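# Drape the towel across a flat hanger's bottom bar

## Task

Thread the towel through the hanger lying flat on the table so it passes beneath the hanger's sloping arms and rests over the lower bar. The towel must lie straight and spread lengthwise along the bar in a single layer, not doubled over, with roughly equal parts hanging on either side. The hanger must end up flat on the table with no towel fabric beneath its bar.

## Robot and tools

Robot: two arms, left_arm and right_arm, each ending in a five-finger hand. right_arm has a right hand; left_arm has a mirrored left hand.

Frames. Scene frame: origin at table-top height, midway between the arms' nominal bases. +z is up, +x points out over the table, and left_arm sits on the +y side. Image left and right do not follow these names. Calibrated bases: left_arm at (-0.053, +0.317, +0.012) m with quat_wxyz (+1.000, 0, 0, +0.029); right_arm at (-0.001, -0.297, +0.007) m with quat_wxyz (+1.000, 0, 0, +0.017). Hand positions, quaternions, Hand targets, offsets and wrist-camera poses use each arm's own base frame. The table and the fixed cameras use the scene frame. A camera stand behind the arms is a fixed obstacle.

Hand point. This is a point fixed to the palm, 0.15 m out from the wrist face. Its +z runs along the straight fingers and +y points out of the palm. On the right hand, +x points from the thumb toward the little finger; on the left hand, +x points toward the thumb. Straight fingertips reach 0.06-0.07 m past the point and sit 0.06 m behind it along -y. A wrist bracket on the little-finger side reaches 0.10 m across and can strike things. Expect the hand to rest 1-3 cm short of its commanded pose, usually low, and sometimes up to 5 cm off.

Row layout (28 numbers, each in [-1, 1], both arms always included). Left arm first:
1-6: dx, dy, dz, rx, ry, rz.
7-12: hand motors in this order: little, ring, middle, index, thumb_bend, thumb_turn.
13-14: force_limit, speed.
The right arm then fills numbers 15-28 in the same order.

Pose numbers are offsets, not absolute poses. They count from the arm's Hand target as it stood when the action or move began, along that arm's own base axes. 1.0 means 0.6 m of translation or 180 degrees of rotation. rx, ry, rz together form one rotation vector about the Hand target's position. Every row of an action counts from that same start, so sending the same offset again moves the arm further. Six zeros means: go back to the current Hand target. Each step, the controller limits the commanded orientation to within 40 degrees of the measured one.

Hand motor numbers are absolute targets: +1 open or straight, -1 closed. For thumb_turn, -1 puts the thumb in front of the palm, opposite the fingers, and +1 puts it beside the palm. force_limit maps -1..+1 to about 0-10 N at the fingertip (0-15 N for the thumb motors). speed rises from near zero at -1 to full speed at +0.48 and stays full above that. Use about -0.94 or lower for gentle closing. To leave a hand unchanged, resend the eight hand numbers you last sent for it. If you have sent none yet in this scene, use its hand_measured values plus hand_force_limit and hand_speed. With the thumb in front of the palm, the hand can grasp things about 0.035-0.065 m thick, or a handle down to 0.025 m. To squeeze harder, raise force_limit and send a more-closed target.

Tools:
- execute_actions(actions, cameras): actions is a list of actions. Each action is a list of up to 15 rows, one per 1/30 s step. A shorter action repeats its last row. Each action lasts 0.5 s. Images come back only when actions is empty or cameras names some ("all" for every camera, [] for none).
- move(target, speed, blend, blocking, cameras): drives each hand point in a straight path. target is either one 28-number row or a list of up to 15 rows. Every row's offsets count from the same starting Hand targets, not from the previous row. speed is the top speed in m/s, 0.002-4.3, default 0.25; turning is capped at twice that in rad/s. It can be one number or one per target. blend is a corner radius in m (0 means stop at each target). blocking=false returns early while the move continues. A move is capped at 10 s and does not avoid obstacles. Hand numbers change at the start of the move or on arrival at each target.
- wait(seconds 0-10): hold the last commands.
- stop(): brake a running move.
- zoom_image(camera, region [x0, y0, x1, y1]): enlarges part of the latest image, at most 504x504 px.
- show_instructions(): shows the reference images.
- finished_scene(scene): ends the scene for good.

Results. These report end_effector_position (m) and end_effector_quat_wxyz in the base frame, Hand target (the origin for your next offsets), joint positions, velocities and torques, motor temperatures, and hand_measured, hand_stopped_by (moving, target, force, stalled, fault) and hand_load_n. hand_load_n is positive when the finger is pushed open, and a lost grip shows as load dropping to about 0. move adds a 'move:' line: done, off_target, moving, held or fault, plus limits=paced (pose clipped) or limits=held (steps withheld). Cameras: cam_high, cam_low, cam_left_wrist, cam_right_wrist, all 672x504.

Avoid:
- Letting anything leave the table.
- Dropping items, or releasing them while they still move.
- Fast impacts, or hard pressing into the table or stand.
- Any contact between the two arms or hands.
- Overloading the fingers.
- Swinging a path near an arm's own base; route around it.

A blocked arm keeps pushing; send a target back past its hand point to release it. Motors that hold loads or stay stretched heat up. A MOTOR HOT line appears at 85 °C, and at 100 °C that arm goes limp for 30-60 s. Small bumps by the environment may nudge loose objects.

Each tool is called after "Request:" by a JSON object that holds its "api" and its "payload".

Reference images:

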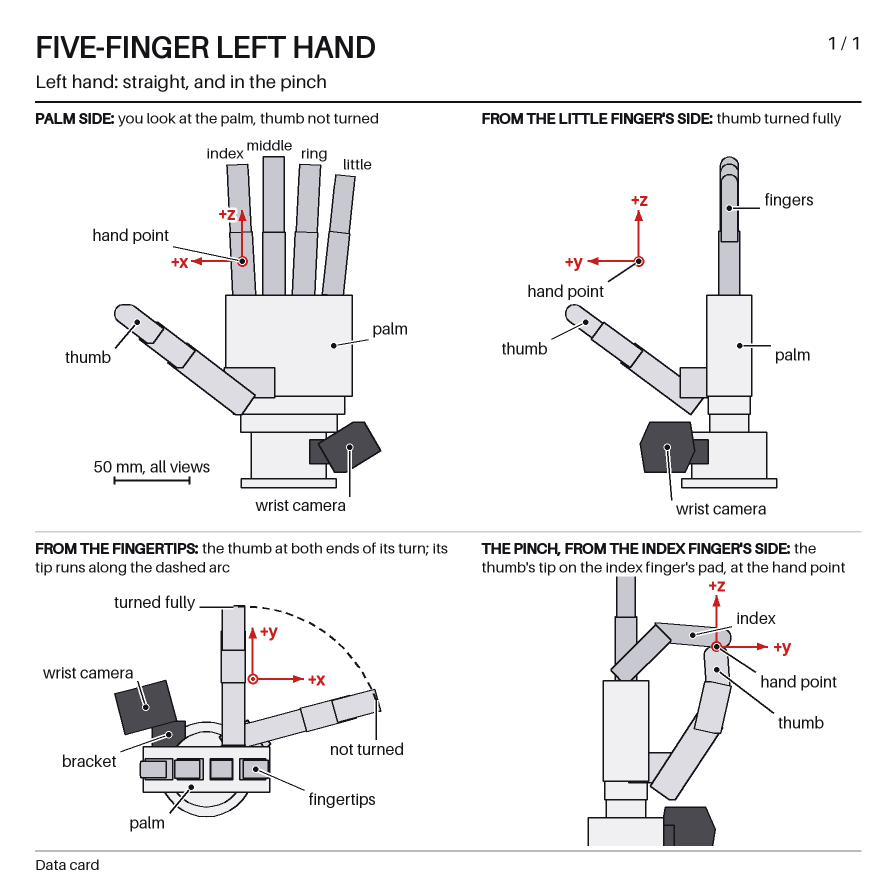

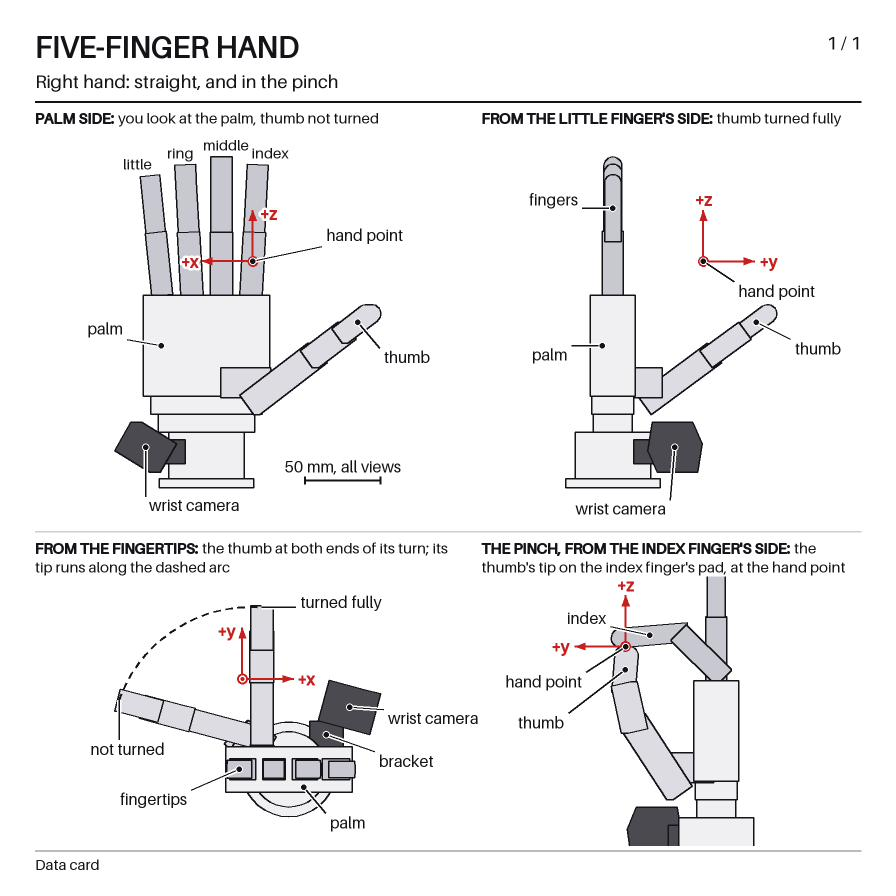

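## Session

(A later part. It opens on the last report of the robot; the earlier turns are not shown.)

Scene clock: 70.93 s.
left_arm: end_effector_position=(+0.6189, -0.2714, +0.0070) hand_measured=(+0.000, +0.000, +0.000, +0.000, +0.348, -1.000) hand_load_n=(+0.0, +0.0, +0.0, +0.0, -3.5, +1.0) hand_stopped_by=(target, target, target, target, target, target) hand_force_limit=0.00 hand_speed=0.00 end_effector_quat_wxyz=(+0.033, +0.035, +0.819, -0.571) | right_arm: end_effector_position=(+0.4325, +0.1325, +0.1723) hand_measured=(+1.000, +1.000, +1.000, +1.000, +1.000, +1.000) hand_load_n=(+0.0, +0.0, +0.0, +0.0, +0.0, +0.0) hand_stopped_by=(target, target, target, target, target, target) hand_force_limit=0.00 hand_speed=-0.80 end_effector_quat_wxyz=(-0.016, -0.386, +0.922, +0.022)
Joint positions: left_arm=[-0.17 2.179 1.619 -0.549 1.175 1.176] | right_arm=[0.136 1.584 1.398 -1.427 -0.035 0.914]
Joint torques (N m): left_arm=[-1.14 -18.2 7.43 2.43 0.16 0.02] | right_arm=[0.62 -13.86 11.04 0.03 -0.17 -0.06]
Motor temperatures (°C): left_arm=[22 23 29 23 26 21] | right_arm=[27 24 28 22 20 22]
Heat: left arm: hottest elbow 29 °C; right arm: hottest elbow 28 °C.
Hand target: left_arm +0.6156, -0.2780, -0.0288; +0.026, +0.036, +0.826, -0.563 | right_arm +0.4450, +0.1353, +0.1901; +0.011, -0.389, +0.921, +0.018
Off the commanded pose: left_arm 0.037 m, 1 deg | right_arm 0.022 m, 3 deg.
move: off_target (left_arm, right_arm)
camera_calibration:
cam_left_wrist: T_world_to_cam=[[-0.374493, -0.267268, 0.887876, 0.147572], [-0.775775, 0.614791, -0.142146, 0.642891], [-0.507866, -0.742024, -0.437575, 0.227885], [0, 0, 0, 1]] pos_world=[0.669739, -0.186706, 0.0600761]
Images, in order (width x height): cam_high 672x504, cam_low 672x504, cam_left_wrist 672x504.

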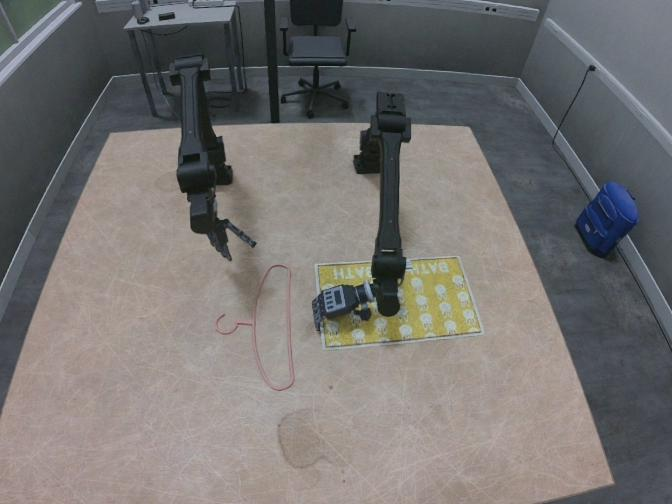

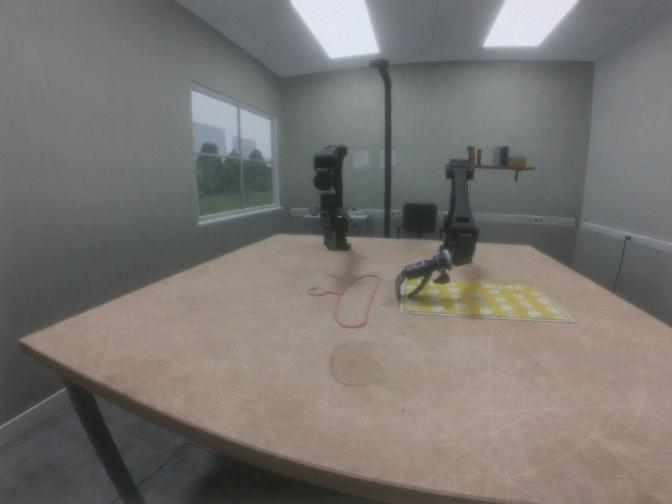

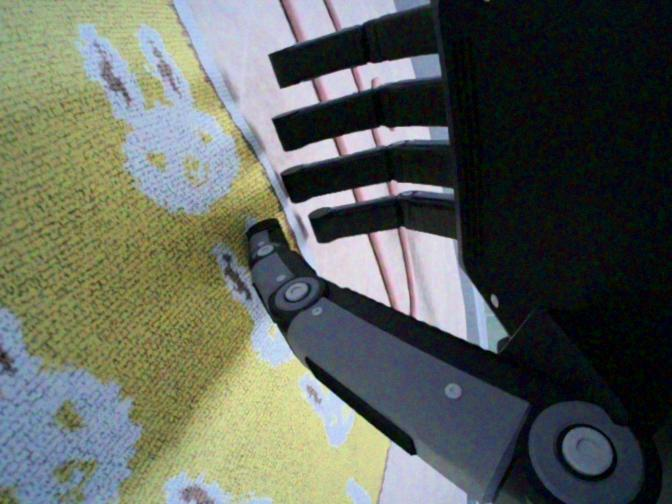

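Request:
{"api": "move", "payload": {"target": [0,0,0,0,0,0, -0.2,-0.2,-0.2,-0.2,0.35,-1,0.2,-0.7, 0,0,0,0,0,0, 1,1,1,1,1,1,0,-0.8], "speed": 0.1, "cameras": ["cam_left_wrist","cam_low","cam_high"]}}

Request:
{"api": "zoom_image", "payload": {"camera": "cam_low", "region": [360, 230, 520, 330]}}

Request:
{"api": "zoom_image", "payload": {"camera": "cam_left_wrist", "region": [150, 0, 450, 330]}}

Scene clock: 73.03 s.
left_arm: end_effector_position=(+0.6187, -0.2714, +0.0060) hand_measured=(-0.200, -0.200, -0.200, -0.200, +0.348, -1.000) hand_load_n=(+0.0, +0.0, +1.0, +0.0, -3.5, +1.0) hand_stopped_by=(target, target, target, target, target, target) hand_force_limit=0.20 hand_speed=-0.70 end_effector_quat_wxyz=(+0.032, +0.035, +0.819, -0.571) | right_arm: end_effector_position=(+0.4325, +0.1325, +0.1723) hand_measured=(+1.000, +1.000, +1.000, +1.000, +1.000, +1.000) hand_load_n=(+0.0, +0.5, +0.0, +0.0, +0.0, +0.0) hand_stopped_by=(target, target, target, target, target, target) hand_force_limit=0.00 hand_speed=-0.80 end_effector_quat_wxyz=(-0.016, -0.386, +0.922, +0.022)
Joint positions: left_arm=[-0.17 2.181 1.619 -0.549 1.175 1.176] | right_arm=[0.136 1.584 1.398 -1.427 -0.035 0.914]
Joint torques (N m): left_arm=[-1.08 -18.14 7.43 2.41 0.16 0.03] | right_arm=[0.56 -13.86 11.06 0.02 -0.18 -0.05]
Heat: left arm: hottest elbow 29 °C; right arm: hottest elbow 28 °C.
Hand target: left_arm +0.6156, -0.2780, -0.0288; +0.026, +0.036, +0.826, -0.563 | right_arm +0.4450, +0.1353, +0.1901; +0.011, -0.389, +0.921, +0.018
Off the commanded pose: left_arm 0.036 m, 1 deg | right_arm 0.022 m, 3 deg.
move: off_target (left_arm, right_arm)
camera_calibration:
cam_left_wrist: T_world_to_cam=[[-0.37312, -0.267464, 0.888394, 0.147522], [-0.775979, 0.614843, -0.140799, 0.642723], [-0.508565, -0.74191, -0.436957, 0.227805], [0, 0, 0, 1]] pos_world=[0.669637, -0.186706, 0.0589778]
Images, in order (width x height): cam_high 672x504, cam_low 672x504, cam_left_wrist 672x504.

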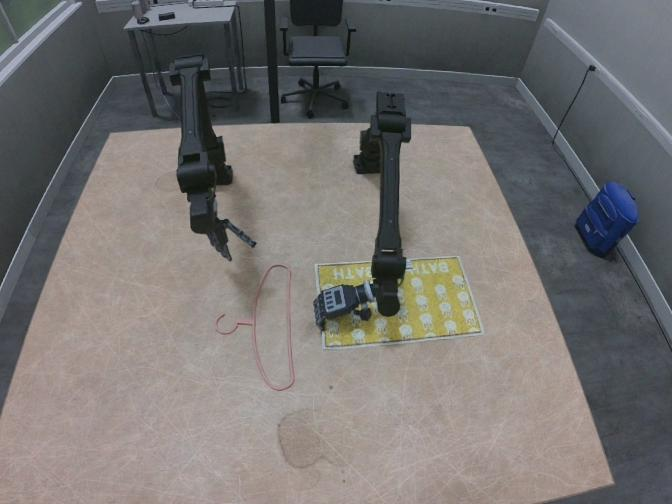

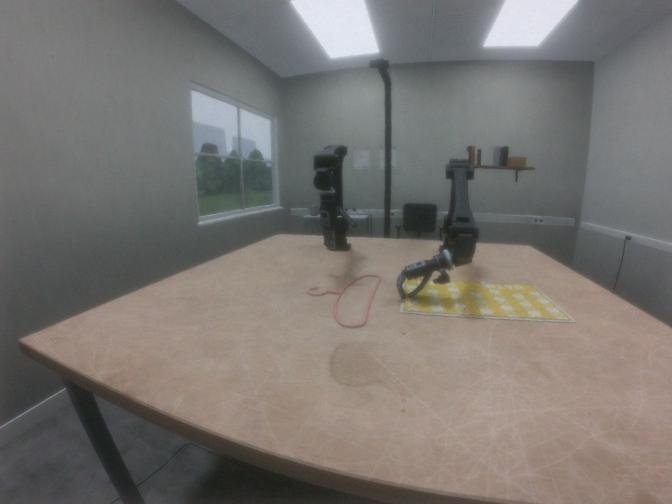

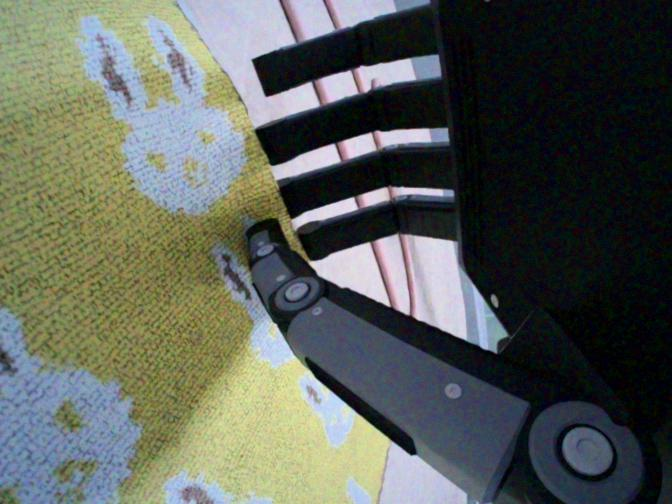

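Scaled by 3.150 from the camera's 672x504 image, which has a finer 960x720 frame.

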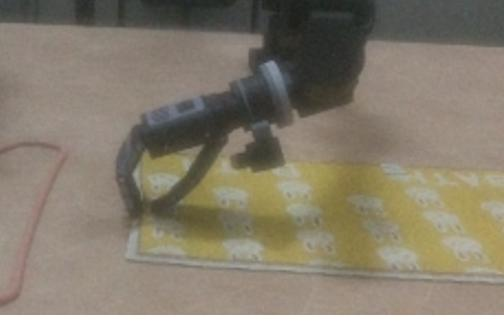

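Scaled by 1.527 from the camera's 672x504 image, which has a finer 960x720 frame.

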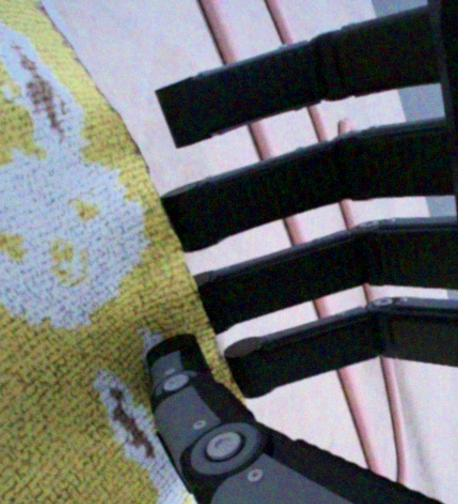

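Request:
{"api": "move", "payload": {"target": [0,0,0,0,0,0, -0.35,-0.35,-0.4,-0.4,-0.05,-1,0.0,-0.6, 0,0,0,0,0,0, 1,1,1,1,1,1,0,-0.8], "speed": 0.1, "cameras": ["cam_left_wrist","cam_low","cam_high"]}}

Request:
{"api": "zoom_image", "payload": {"camera": "cam_low", "region": [360, 230, 520, 330]}}

Request:
{"api": "zoom_image", "payload": {"camera": "cam_left_wrist", "region": [150, 0, 450, 330]}}

Scene clock: 74.67 s.
left_arm: end_effector_position=(+0.6195, -0.2716, +0.0062) hand_measured=(-0.350, -0.350, -0.264, -0.342, +0.320, -1.000) hand_load_n=(+0.0, +0.5, +12.5, +8.5, +10.0, +1.0) hand_stopped_by=(target, target, force, force, force, target) hand_force_limit=0.00 hand_speed=-0.60 end_effector_quat_wxyz=(+0.034, +0.036, +0.819, -0.572) | right_arm: end_effector_position=(+0.4325, +0.1325, +0.1723) hand_measured=(+1.000, +1.000, +1.000, +1.000, +1.000, +1.000) hand_load_n=(+0.0, +0.0, +0.0, +0.0, +0.0, +0.0) hand_stopped_by=(target, target, target, target, target, target) hand_force_limit=0.00 hand_speed=-0.80 end_effector_quat_wxyz=(-0.016, -0.386, +0.922, +0.022)
Joint positions: left_arm=[-0.17 2.181 1.619 -0.544 1.175 1.176] | right_arm=[0.136 1.584 1.398 -1.427 -0.035 0.914]
Joint torques (N m): left_arm=[-1.14 -18.2 7.47 2.26 0.16 0.02] | right_arm=[0.56 -13.8 11.06 0.03 -0.18 -0.06]
Heat: left arm: hottest elbow 29 °C; right arm: hottest elbow 28 °C.
Hand target: left_arm +0.6156, -0.2780, -0.0288; +0.026, +0.036, +0.826, -0.563 | right_arm +0.4450, +0.1353, +0.1901; +0.011, -0.389, +0.921, +0.018
Off the commanded pose: left_arm 0.036 m, 2 deg | right_arm 0.022 m, 3 deg.
move: off_target (left_arm, right_arm)
camera_calibration:
cam_left_wrist: T_world_to_cam=[[-0.377165, -0.266791, 0.886887, 0.150296], [-0.775331, 0.614731, -0.144801, 0.643093], [-0.506565, -0.742245, -0.438706, 0.226912], [0, 0, 0, 1]] pos_world=[0.670242, -0.186807, 0.059373]
Images, in order (width x height): cam_high 672x504, cam_low 672x504, cam_left_wrist 672x504.

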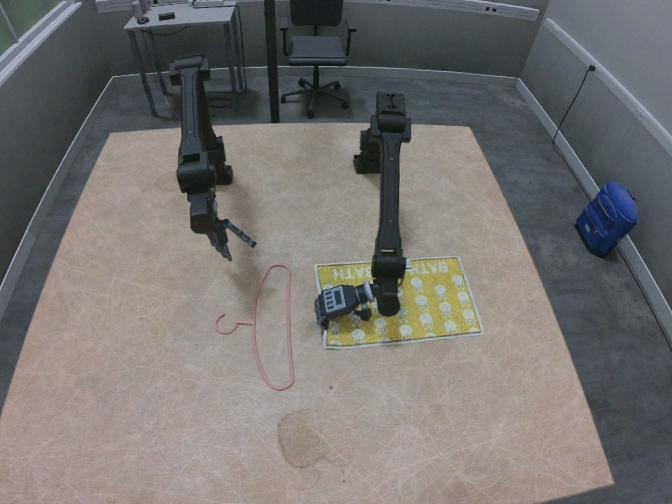

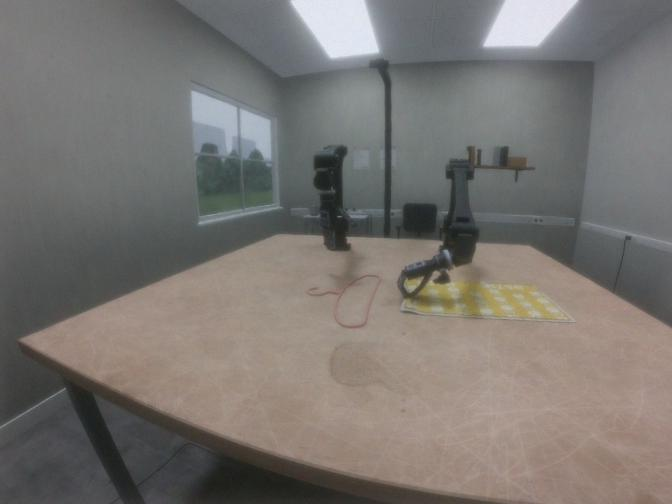

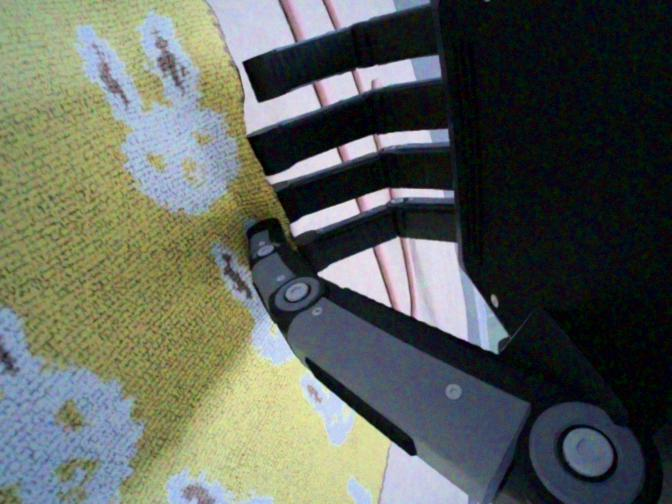

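Scaled by 3.150 from the camera's 672x504 image, which has a finer 960x720 frame.

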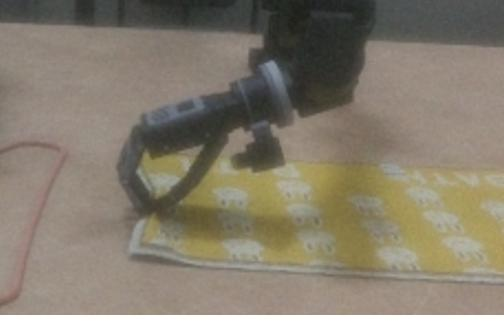

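Scaled by 1.527 from the camera's 672x504 image, which has a finer 960x720 frame.

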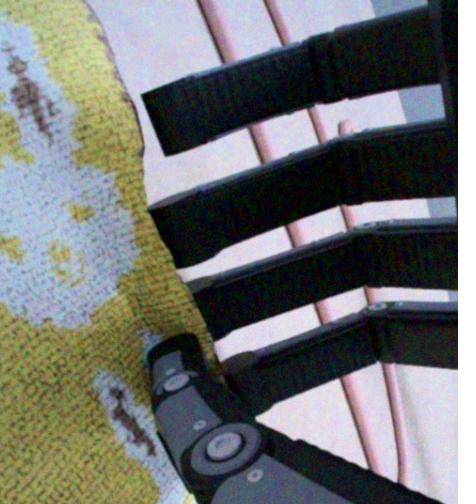

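Request:
{"api": "move", "payload": {"target": [0,0.02,0.2,0,0,0, -0.35,-0.35,-0.4,-0.4,-0.05,-1,0.0,-0.6, 0,0,0,0,0,0, 1,1,1,1,1,1,0,-0.8], "speed": 0.08, "cameras": ["cam_left_wrist","cam_low","cam_high"]}}

Request:
{"api": "zoom_image", "payload": {"camera": "cam_low", "region": [360, 230, 520, 330]}}

Request:
{"api": "zoom_image", "payload": {"camera": "cam_high", "region": [270, 240, 430, 360]}}

Scene clock: 77.87 s.
left_arm: end_effector_position=(+0.5899, -0.2619, +0.0479) hand_measured=(-0.350, -0.350, -0.264, -0.342, +0.320, -1.000) hand_load_n=(+0.0, +0.0, +11.5, +6.5, +11.5, +0.5) hand_stopped_by=(target, target, force, force, force, target) hand_force_limit=0.00 hand_speed=-0.60 end_effector_quat_wxyz=(-0.016, +0.004, +0.831, -0.556) | right_arm: end_effector_position=(+0.4325, +0.1325, +0.1723) hand_measured=(+1.000, +1.000, +1.000, +1.000, +1.000, +1.000) hand_load_n=(+0.0, +0.0, +0.0, +0.0, +0.0, +0.0) hand_stopped_by=(target, target, target, target, target, target) hand_force_limit=0.00 hand_speed=-0.80 end_effector_quat_wxyz=(-0.016, -0.386, +0.922, +0.022)
Joint positions: left_arm=[-0.167 2.106 1.632 -0.782 1.158 1.206] | right_arm=[0.136 1.584 1.398 -1.427 -0.035 0.914]
Joint torques (N m): left_arm=[0.03 -23.94 14.13 0.58 0.77 0.09] | right_arm=[0.5 -13.86 11.06 0.02 -0.18 -0.06]
Heat: left arm: hottest elbow 29 °C; right arm: hottest elbow 28 °C.
Hand target: left_arm +0.6156, -0.2660, +0.0912; +0.026, +0.036, +0.826, -0.563 | right_arm +0.4450, +0.1353, +0.1901; +0.011, -0.389, +0.921, +0.018
Off the commanded pose: left_arm 0.051 m, 6 deg | right_arm 0.022 m, 3 deg.
move: off_target (left_arm, right_arm)
camera_calibration:
cam_left_wrist: T_world_to_cam=[[-0.270717, -0.302877, 0.913771, 0.0312628], [-0.784848, 0.619085, -0.0273212, 0.621296], [-0.557427, -0.724568, -0.40531, 0.270379], [0, 0, 0, 1]] pos_world=[0.646803, -0.179258, 0.0979949]
Images, in order (width x height): cam_high 672x504, cam_low 672x504, cam_left_wrist 672x504.

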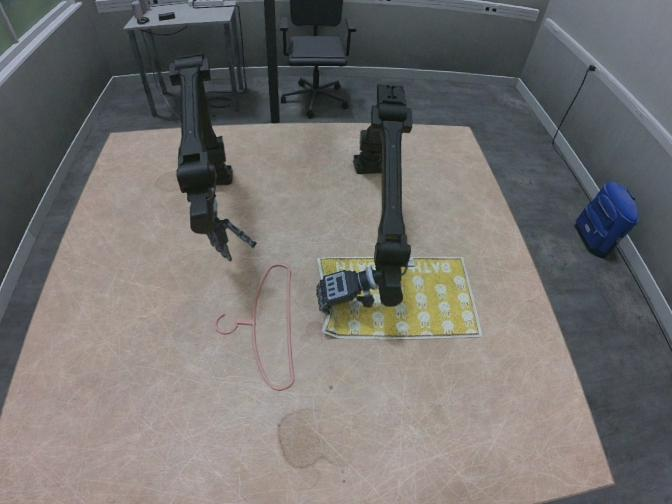

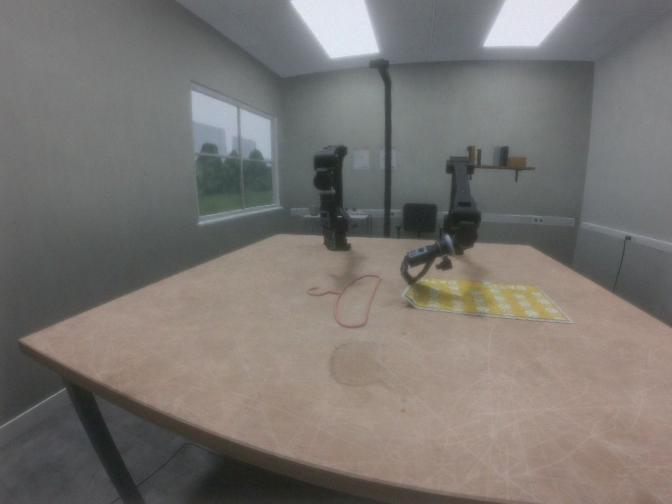

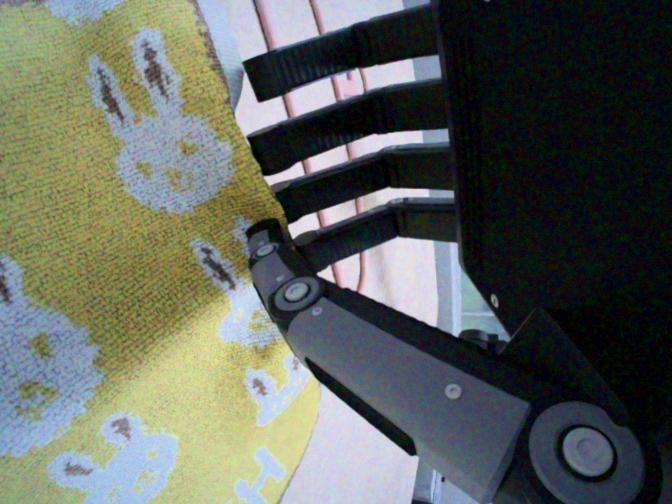

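Scaled by 3.150 from the camera's 672x504 image, which has a finer 960x720 frame.

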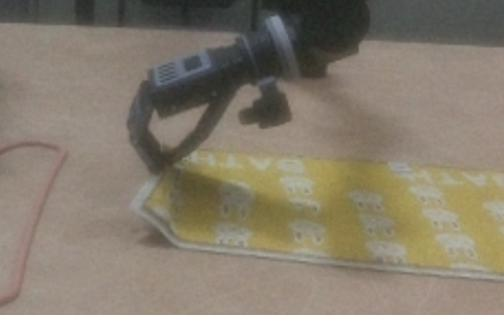

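Scaled by 3.150 from the camera's 672x504 image, which has a finer 960x720 frame.

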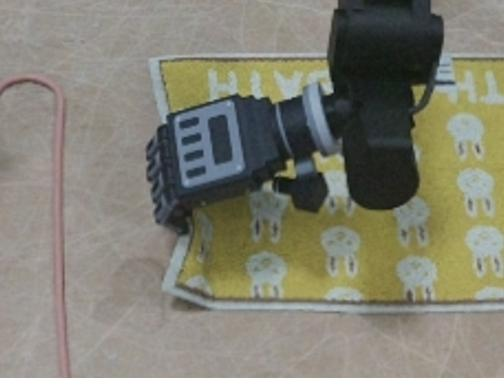

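Request:
{"api": "move", "payload": {"target": [0,-0.03,0.1,0,0,0, -0.35,-0.35,-0.4,-0.4,-0.05,-1,0.0,-0.6, 0,0,0,0,0,0, 1,1,1,1,1,1,0,-0.8], "speed": 0.1, "cameras": ["cam_left_wrist","cam_low","cam_high","cam_right_wrist"]}}

Request:
{"api": "zoom_image", "payload": {"camera": "cam_low", "region": [360, 220, 520, 340]}}

Request:
{"api": "zoom_image", "payload": {"camera": "cam_high", "region": [270, 240, 430, 360]}}

Scene clock: 81.20 s.
left_arm: end_effector_position=(+0.5978, -0.2756, +0.1082) hand_measured=(-0.350, -0.350, -0.264, -0.342, +0.320, -1.000) hand_load_n=(+0.0, +0.0, +11.0, +6.5, +12.0, +0.5) hand_stopped_by=(target, target, force, force, force, target) hand_force_limit=0.00 hand_speed=-0.60 end_effector_quat_wxyz=(-0.003, +0.016, +0.831, -0.556) | right_arm: end_effector_position=(+0.4325, +0.1325, +0.1723) hand_measured=(+1.000, +1.000, +1.000, +1.000, +1.000, +1.000) hand_load_n=(+0.0, +0.0, +0.0, +0.0, +0.0, +0.0) hand_stopped_by=(target, target, target, target, target, target) hand_force_limit=0.00 hand_speed=-0.80 end_effector_quat_wxyz=(-0.016, -0.386, +0.922, +0.022)
Joint positions: left_arm=[-0.187 2.048 1.704 -0.851 1.149 1.176] | right_arm=[0.136 1.584 1.398 -1.427 -0.035 0.914]
Joint torques (N m): left_arm=[-1.55 -23.18 15.02 0.69 0.7 -0.13] | right_arm=[0.56 -13.86 11.07 0.03 -0.18 -0.05]
Heat: left arm: hottest elbow 29 °C; right arm: hottest elbow 28 °C.
Hand target: left_arm +0.6156, -0.2840, +0.1512; +0.026, +0.036, +0.826, -0.563 | right_arm +0.4450, +0.1353, +0.1901; +0.011, -0.389, +0.921, +0.018
Off the commanded pose: left_arm 0.047 m, 4 deg | right_arm 0.022 m, 3 deg.
move: off_target (left_arm, right_arm)
camera_calibration:
cam_left_wrist: T_world_to_cam=[[-0.304259, -0.299848, 0.904167, -0.00393493], [-0.77984, 0.623501, -0.055651, 0.638984], [-0.547062, -0.722038, -0.423539, 0.285766], [0, 0, 0, 1]] pos_world=[0.65344, -0.193253, 0.160151]

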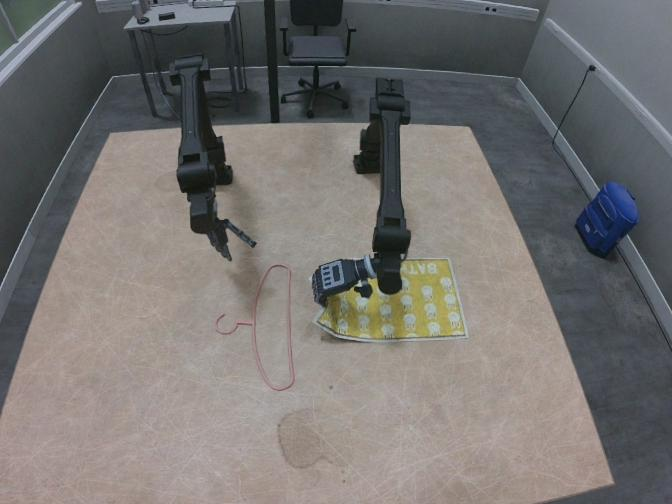

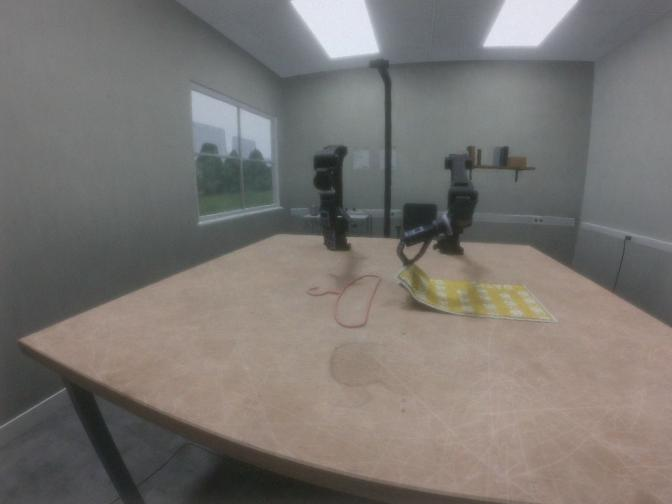

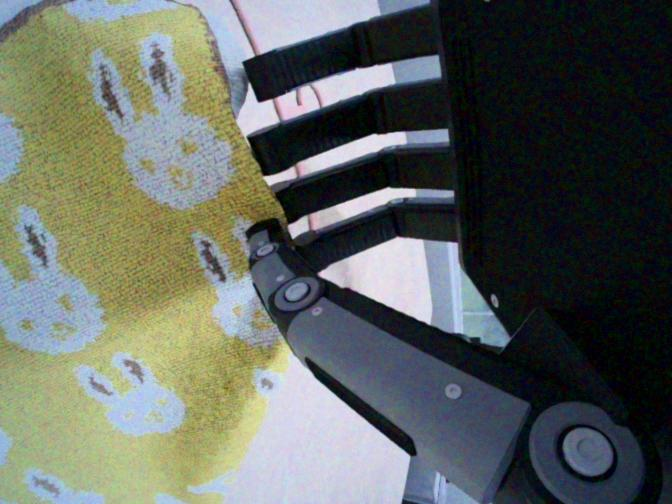

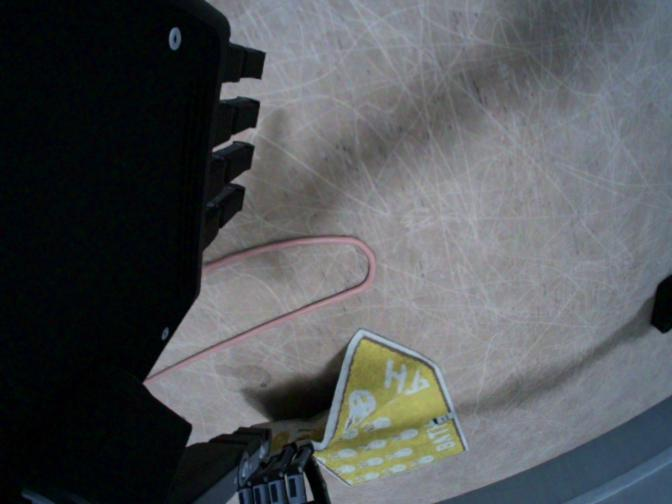

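Scaled by 3.150 from the camera's 672x504 image, which has a finer 960x720 frame.

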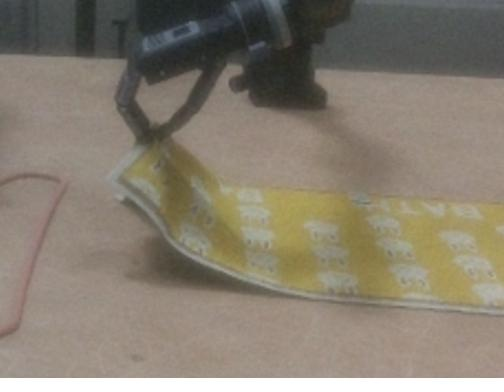

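Scaled by 3.150 from the camera's 672x504 image, which has a finer 960x720 frame.

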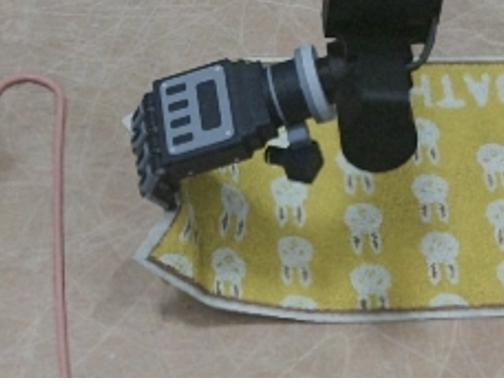

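Request:
{"api": "zoom_image", "payload": {"camera": "cam_high", "region": [200, 255, 310, 395]}}

Scaled by 3.600 from the camera's 672x504 image, which has a finer 960x720 frame.

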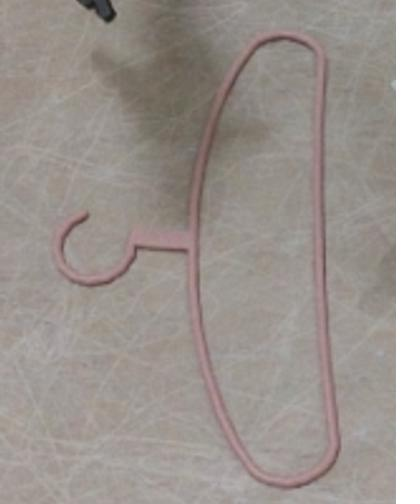

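Request:
{"api": "move", "payload": {"target": [0,0,0,0,0,0, -0.35,-0.35,-0.4,-0.4,-0.05,-1,0.0,-0.6, 0.3268,0.01,-0.1668,-0.1676,-0.368,0.1962, 1,1,0,0,0.35,-1,0,0], "speed": 0.2, "cameras": ["cam_right_wrist","cam_low","cam_high"]}}

Request:
{"api": "zoom_image", "payload": {"camera": "cam_high", "region": [200, 255, 310, 395]}}

Request:
{"api": "zoom_image", "payload": {"camera": "cam_low", "region": [280, 220, 520, 340]}}

Scene clock: 92.00 s.
left_arm: end_effector_position=(+0.5995, -0.2720, +0.1082) hand_measured=(-0.350, -0.350, -0.264, -0.342, +0.320, -1.000) hand_load_n=(+0.0, +0.0, +11.5, +6.5, +11.5, +0.5) hand_stopped_by=(target, target, force, force, force, target) hand_force_limit=0.00 hand_speed=-0.60 end_effector_quat_wxyz=(-0.001, +0.013, +0.831, -0.556) | right_arm: end_effector_position=(+0.6321, +0.1447, +0.0791) hand_measured=(+1.000, +1.000, +0.000, +0.000, +0.350, -1.000) hand_load_n=(+0.0, +0.0, +0.0, +0.0, +0.0, +0.0) hand_stopped_by=(target, target, target, target, target, target) hand_force_limit=0.00 hand_speed=0.00 end_effector_quat_wxyz=(-0.388, +0.577, -0.598, +0.399)
Joint positions: left_arm=[-0.181 2.048 1.704 -0.851 1.149 1.176] | right_arm=[0.246 1.706 0.96 0.342 0.257 0.111]
Joint torques (N m): left_arm=[-1.08 -23.18 15.02 0.66 0.7 -0.12] | right_arm=[0.38 -13.74 8.13 3 -0.22 -0.16]
Heat: left arm: hottest elbow 31 °C; right arm: hottest elbow 28 °C.
Hand target: left_arm +0.6156, -0.2840, +0.1512; +0.026, +0.036, +0.826, -0.563 | right_arm +0.6411, +0.1413, +0.0900; -0.399, +0.569, -0.589, +0.413
Off the commanded pose: left_arm 0.047 m, 4 deg | right_arm 0.015 m, 2 deg.
move: off_target (left_arm, right_arm)
camera_calibration:
cam_right_wrist: T_world_to_cam=[[-0.37907, -0.290008, -0.87875, 0.347763], [-0.517631, 0.853607, -0.0584174, 0.213924], [0.767049, 0.432724, -0.473694, -0.393675], [0, 0, 0, 1]] pos_world=[0.544528, 0.0885995, 0.131612]
Images, in order (width x height): cam_high 672x504, cam_low 672x504, cam_right_wrist 672x504.

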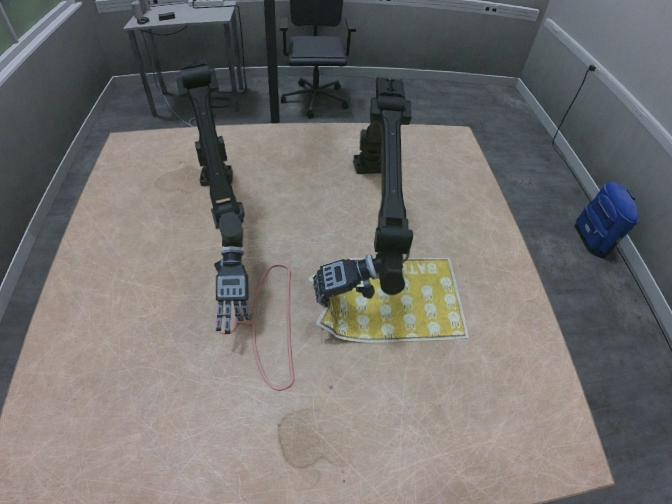

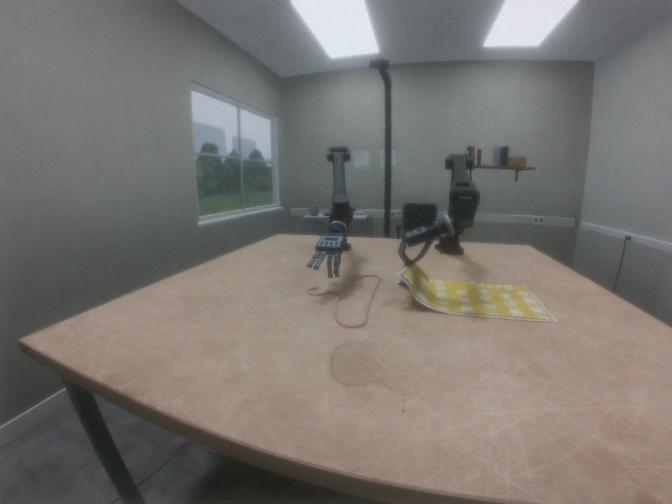

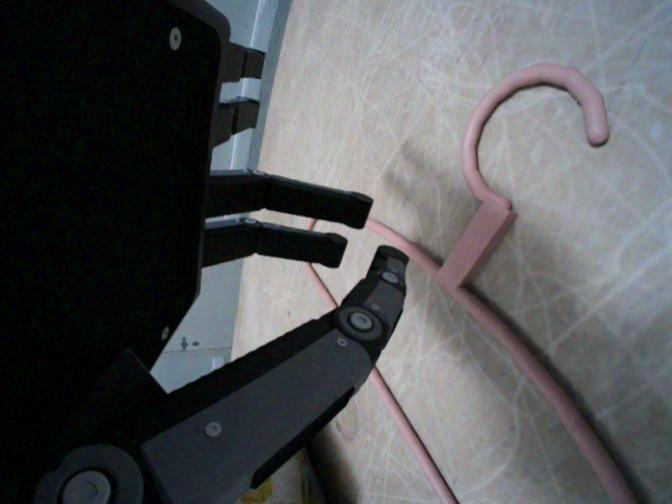

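Scaled by 3.600 from the camera's 672x504 image, which has a finer 960x720 frame.

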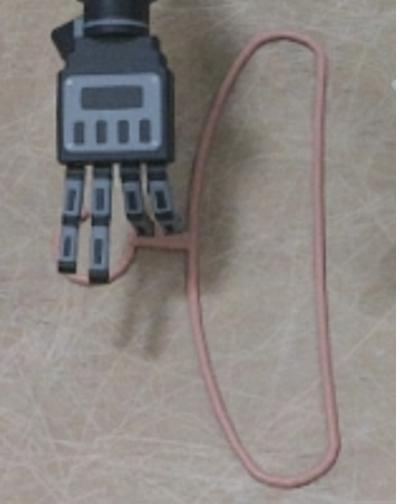

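Scaled by 2.100 from the camera's 672x504 image, which has a finer 960x720 frame.

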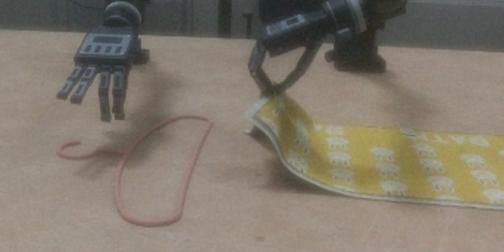

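Request:
{"api": "move", "payload": {"target": [0,0,0,0,0,0, -0.35,-0.35,-0.4,-0.4,-0.05,-1,0.0,-0.6, -0.005,-0.0145,-0.08,0,-0.033,0, 1,1,0,0,0.2,-1,0,0], "speed": 0.1, "cameras": ["cam_right_wrist","cam_low"]}}

Request:
{"api": "zoom_image", "payload": {"camera": "cam_right_wrist", "region": [280, 130, 530, 330]}}

Scene clock: 95.97 s.
left_arm: end_effector_position=(+0.5995, -0.2720, +0.1082) hand_measured=(-0.350, -0.350, -0.264, -0.342, +0.320, -1.000) hand_load_n=(+0.0, +0.0, +11.0, +6.5, +12.0, +0.5) hand_stopped_by=(target, target, force, force, force, target) hand_force_limit=0.00 hand_speed=-0.60 end_effector_quat_wxyz=(-0.001, +0.013, +0.831, -0.556) | right_arm: end_effector_position=(+0.6297, +0.1328, +0.0293) hand_measured=(+1.000, +1.000, +0.000, +0.000, +0.200, -1.000) hand_load_n=(+0.0, +0.0, +0.0, +0.0, +0.0, +0.0) hand_stopped_by=(target, target, target, target, target, target) hand_force_limit=0.00 hand_speed=0.00 end_effector_quat_wxyz=(-0.417, +0.554, -0.579, +0.429)
Joint positions: left_arm=[-0.181 2.048 1.704 -0.851 1.149 1.176] | right_arm=[0.231 1.831 0.862 0.67 0.255 0.085]
Joint torques (N m): left_arm=[-1.08 -23.24 15.05 0.66 0.7 -0.12] | right_arm=[-0.09 -14.15 6.8 3.04 -0.24 -0.16]
Heat: left arm: hottest elbow 32 °C; right arm: hottest elbow 28 °C.
Hand target: left_arm +0.6156, -0.2840, +0.1512; +0.026, +0.036, +0.826, -0.563 | right_arm +0.6381, +0.1326, +0.0420; -0.429, +0.547, -0.568, +0.441
Off the commanded pose: left_arm 0.047 m, 4 deg | right_arm 0.015 m, 3 deg.
move: off_target (left_arm, right_arm)
camera_calibration:
cam_right_wrist: T_world_to_cam=[[-0.290538, -0.28776, -0.912569, 0.244512], [-0.50473, 0.856326, -0.109332, 0.213014], [0.812918, 0.428835, -0.394036, -0.441087], [0, 0, 0, 1]] pos_world=[0.537122, 0.0771049, 0.0726191]
Images, in order (width x height): cam_low 672x504, cam_right_wrist 672x504.

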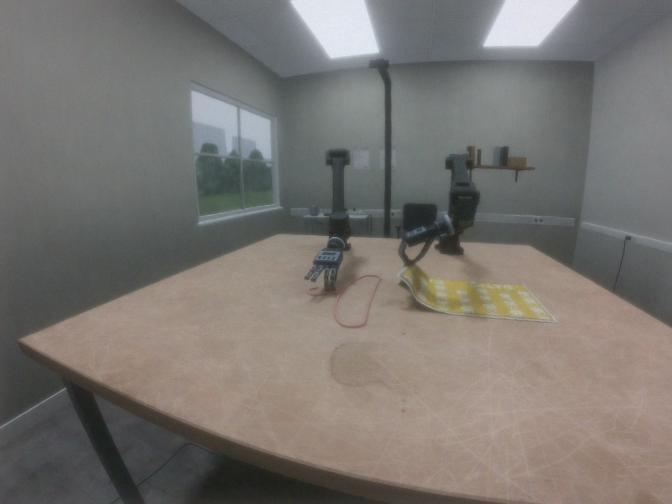

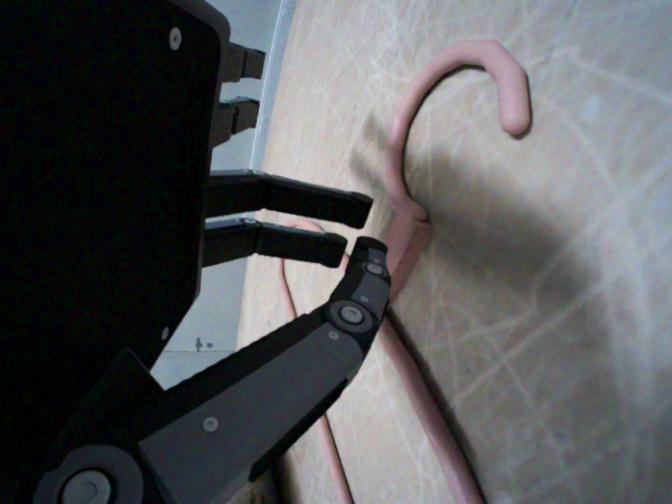

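Scaled by 2.016 from the camera's 672x504 image, which has a finer 960x720 frame.

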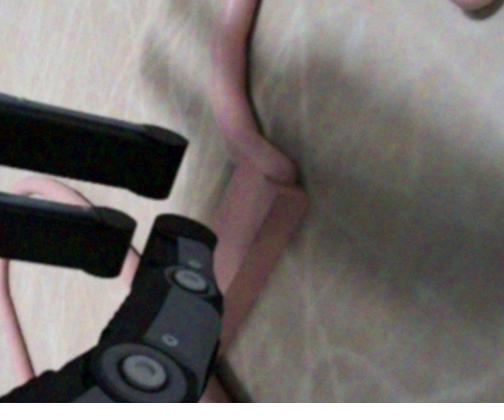

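Request:
{"api": "move", "payload": {"target": [0,0,0,0,0,0, -0.35,-0.35,-0.4,-0.4,-0.05,-1,0.0,-0.6, -0.011,-0.0043,-0.035,0,0,0, 1,1,0,0,0.2,-1,0,0], "speed": 0.06, "cameras": ["cam_right_wrist","cam_low"]}}

Request:
{"api": "zoom_image", "payload": {"camera": "cam_right_wrist", "region": [280, 130, 530, 330]}}

Request:
{"api": "zoom_image", "payload": {"camera": "cam_low", "region": [290, 230, 430, 340]}}

Scene clock: 98.63 s.
left_arm: end_effector_position=(+0.5995, -0.2720, +0.1082) hand_measured=(-0.350, -0.350, -0.264, -0.342, +0.320, -1.000) hand_load_n=(+0.0, +0.5, +11.5, +6.5, +11.5, +0.5) hand_stopped_by=(target, target, force, force, force, target) hand_force_limit=0.00 hand_speed=-0.60 end_effector_quat_wxyz=(-0.001, +0.013, +0.831, -0.556) | right_arm: end_effector_position=(+0.6253, +0.1333, +0.0154) hand_measured=(+1.000, +1.000, +0.000, +0.000, +0.200, -1.000) hand_load_n=(+0.0, +0.0, +0.0, +0.0, +0.0, +0.0) hand_stopped_by=(target, target, target, target, target, target) hand_force_limit=0.00 hand_speed=0.00 end_effector_quat_wxyz=(-0.422, +0.552, -0.575, +0.431)
Joint positions: left_arm=[-0.181 2.048 1.704 -0.851 1.149 1.176] | right_arm=[0.232 1.865 0.841 0.739 0.252 0.084]
Joint torques (N m): left_arm=[-1.14 -23.18 15.04 0.66 0.7 -0.12] | right_arm=[-0.09 -13.51 6.01 2.97 -0.23 -0.15]
Heat: left arm: hottest elbow 32 °C; right arm: hottest elbow 28 °C.
Hand target: left_arm +0.6156, -0.2840, +0.1512; +0.026, +0.036, +0.826, -0.563 | right_arm +0.6315, +0.1300, +0.0210; -0.429, +0.547, -0.568, +0.441
Off the commanded pose: left_arm 0.047 m, 4 deg | right_arm 0.009 m, 2 deg.
move: off_target (left_arm)
camera_calibration:
cam_right_wrist: T_world_to_cam=[[-0.277079, -0.28679, -0.917049, 0.222256], [-0.507465, 0.854126, -0.113786, 0.210954], [0.815909, 0.433843, -0.382196, -0.445884], [0, 0, 0, 1]] pos_world=[0.532435, 0.0770031, 0.0574079]
Images, in order (width x height): cam_low 672x504, cam_right_wrist 672x504.

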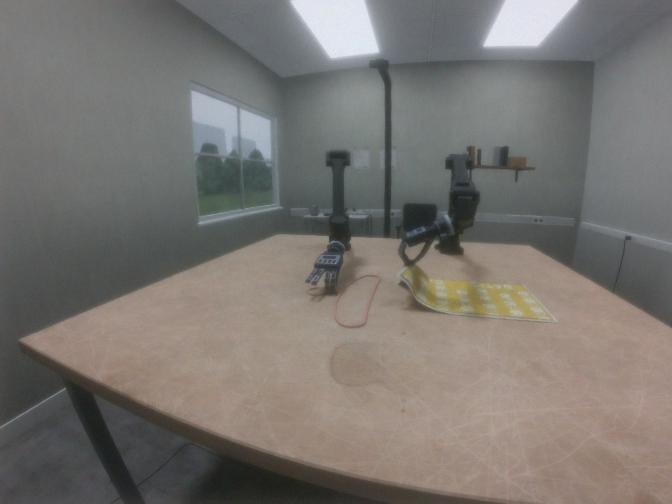

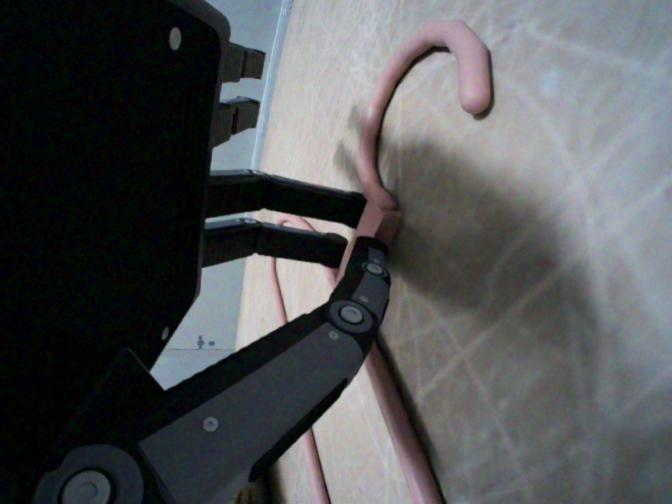

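Scaled by 2.016 from the camera's 672x504 image, which has a finer 960x720 frame.

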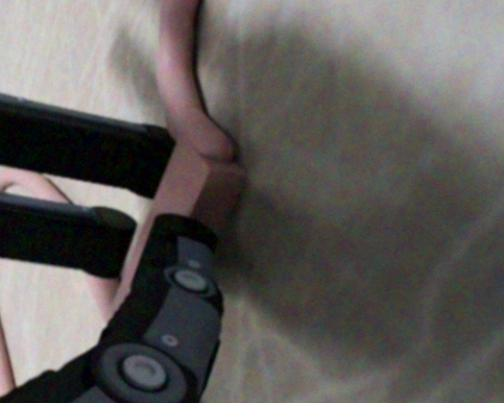

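Scaled by 3.600 from the camera's 672x504 image, which has a finer 960x720 frame.

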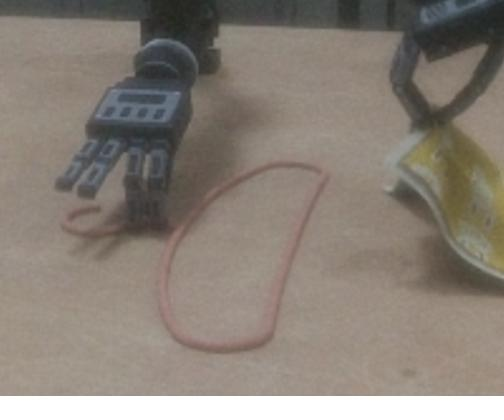

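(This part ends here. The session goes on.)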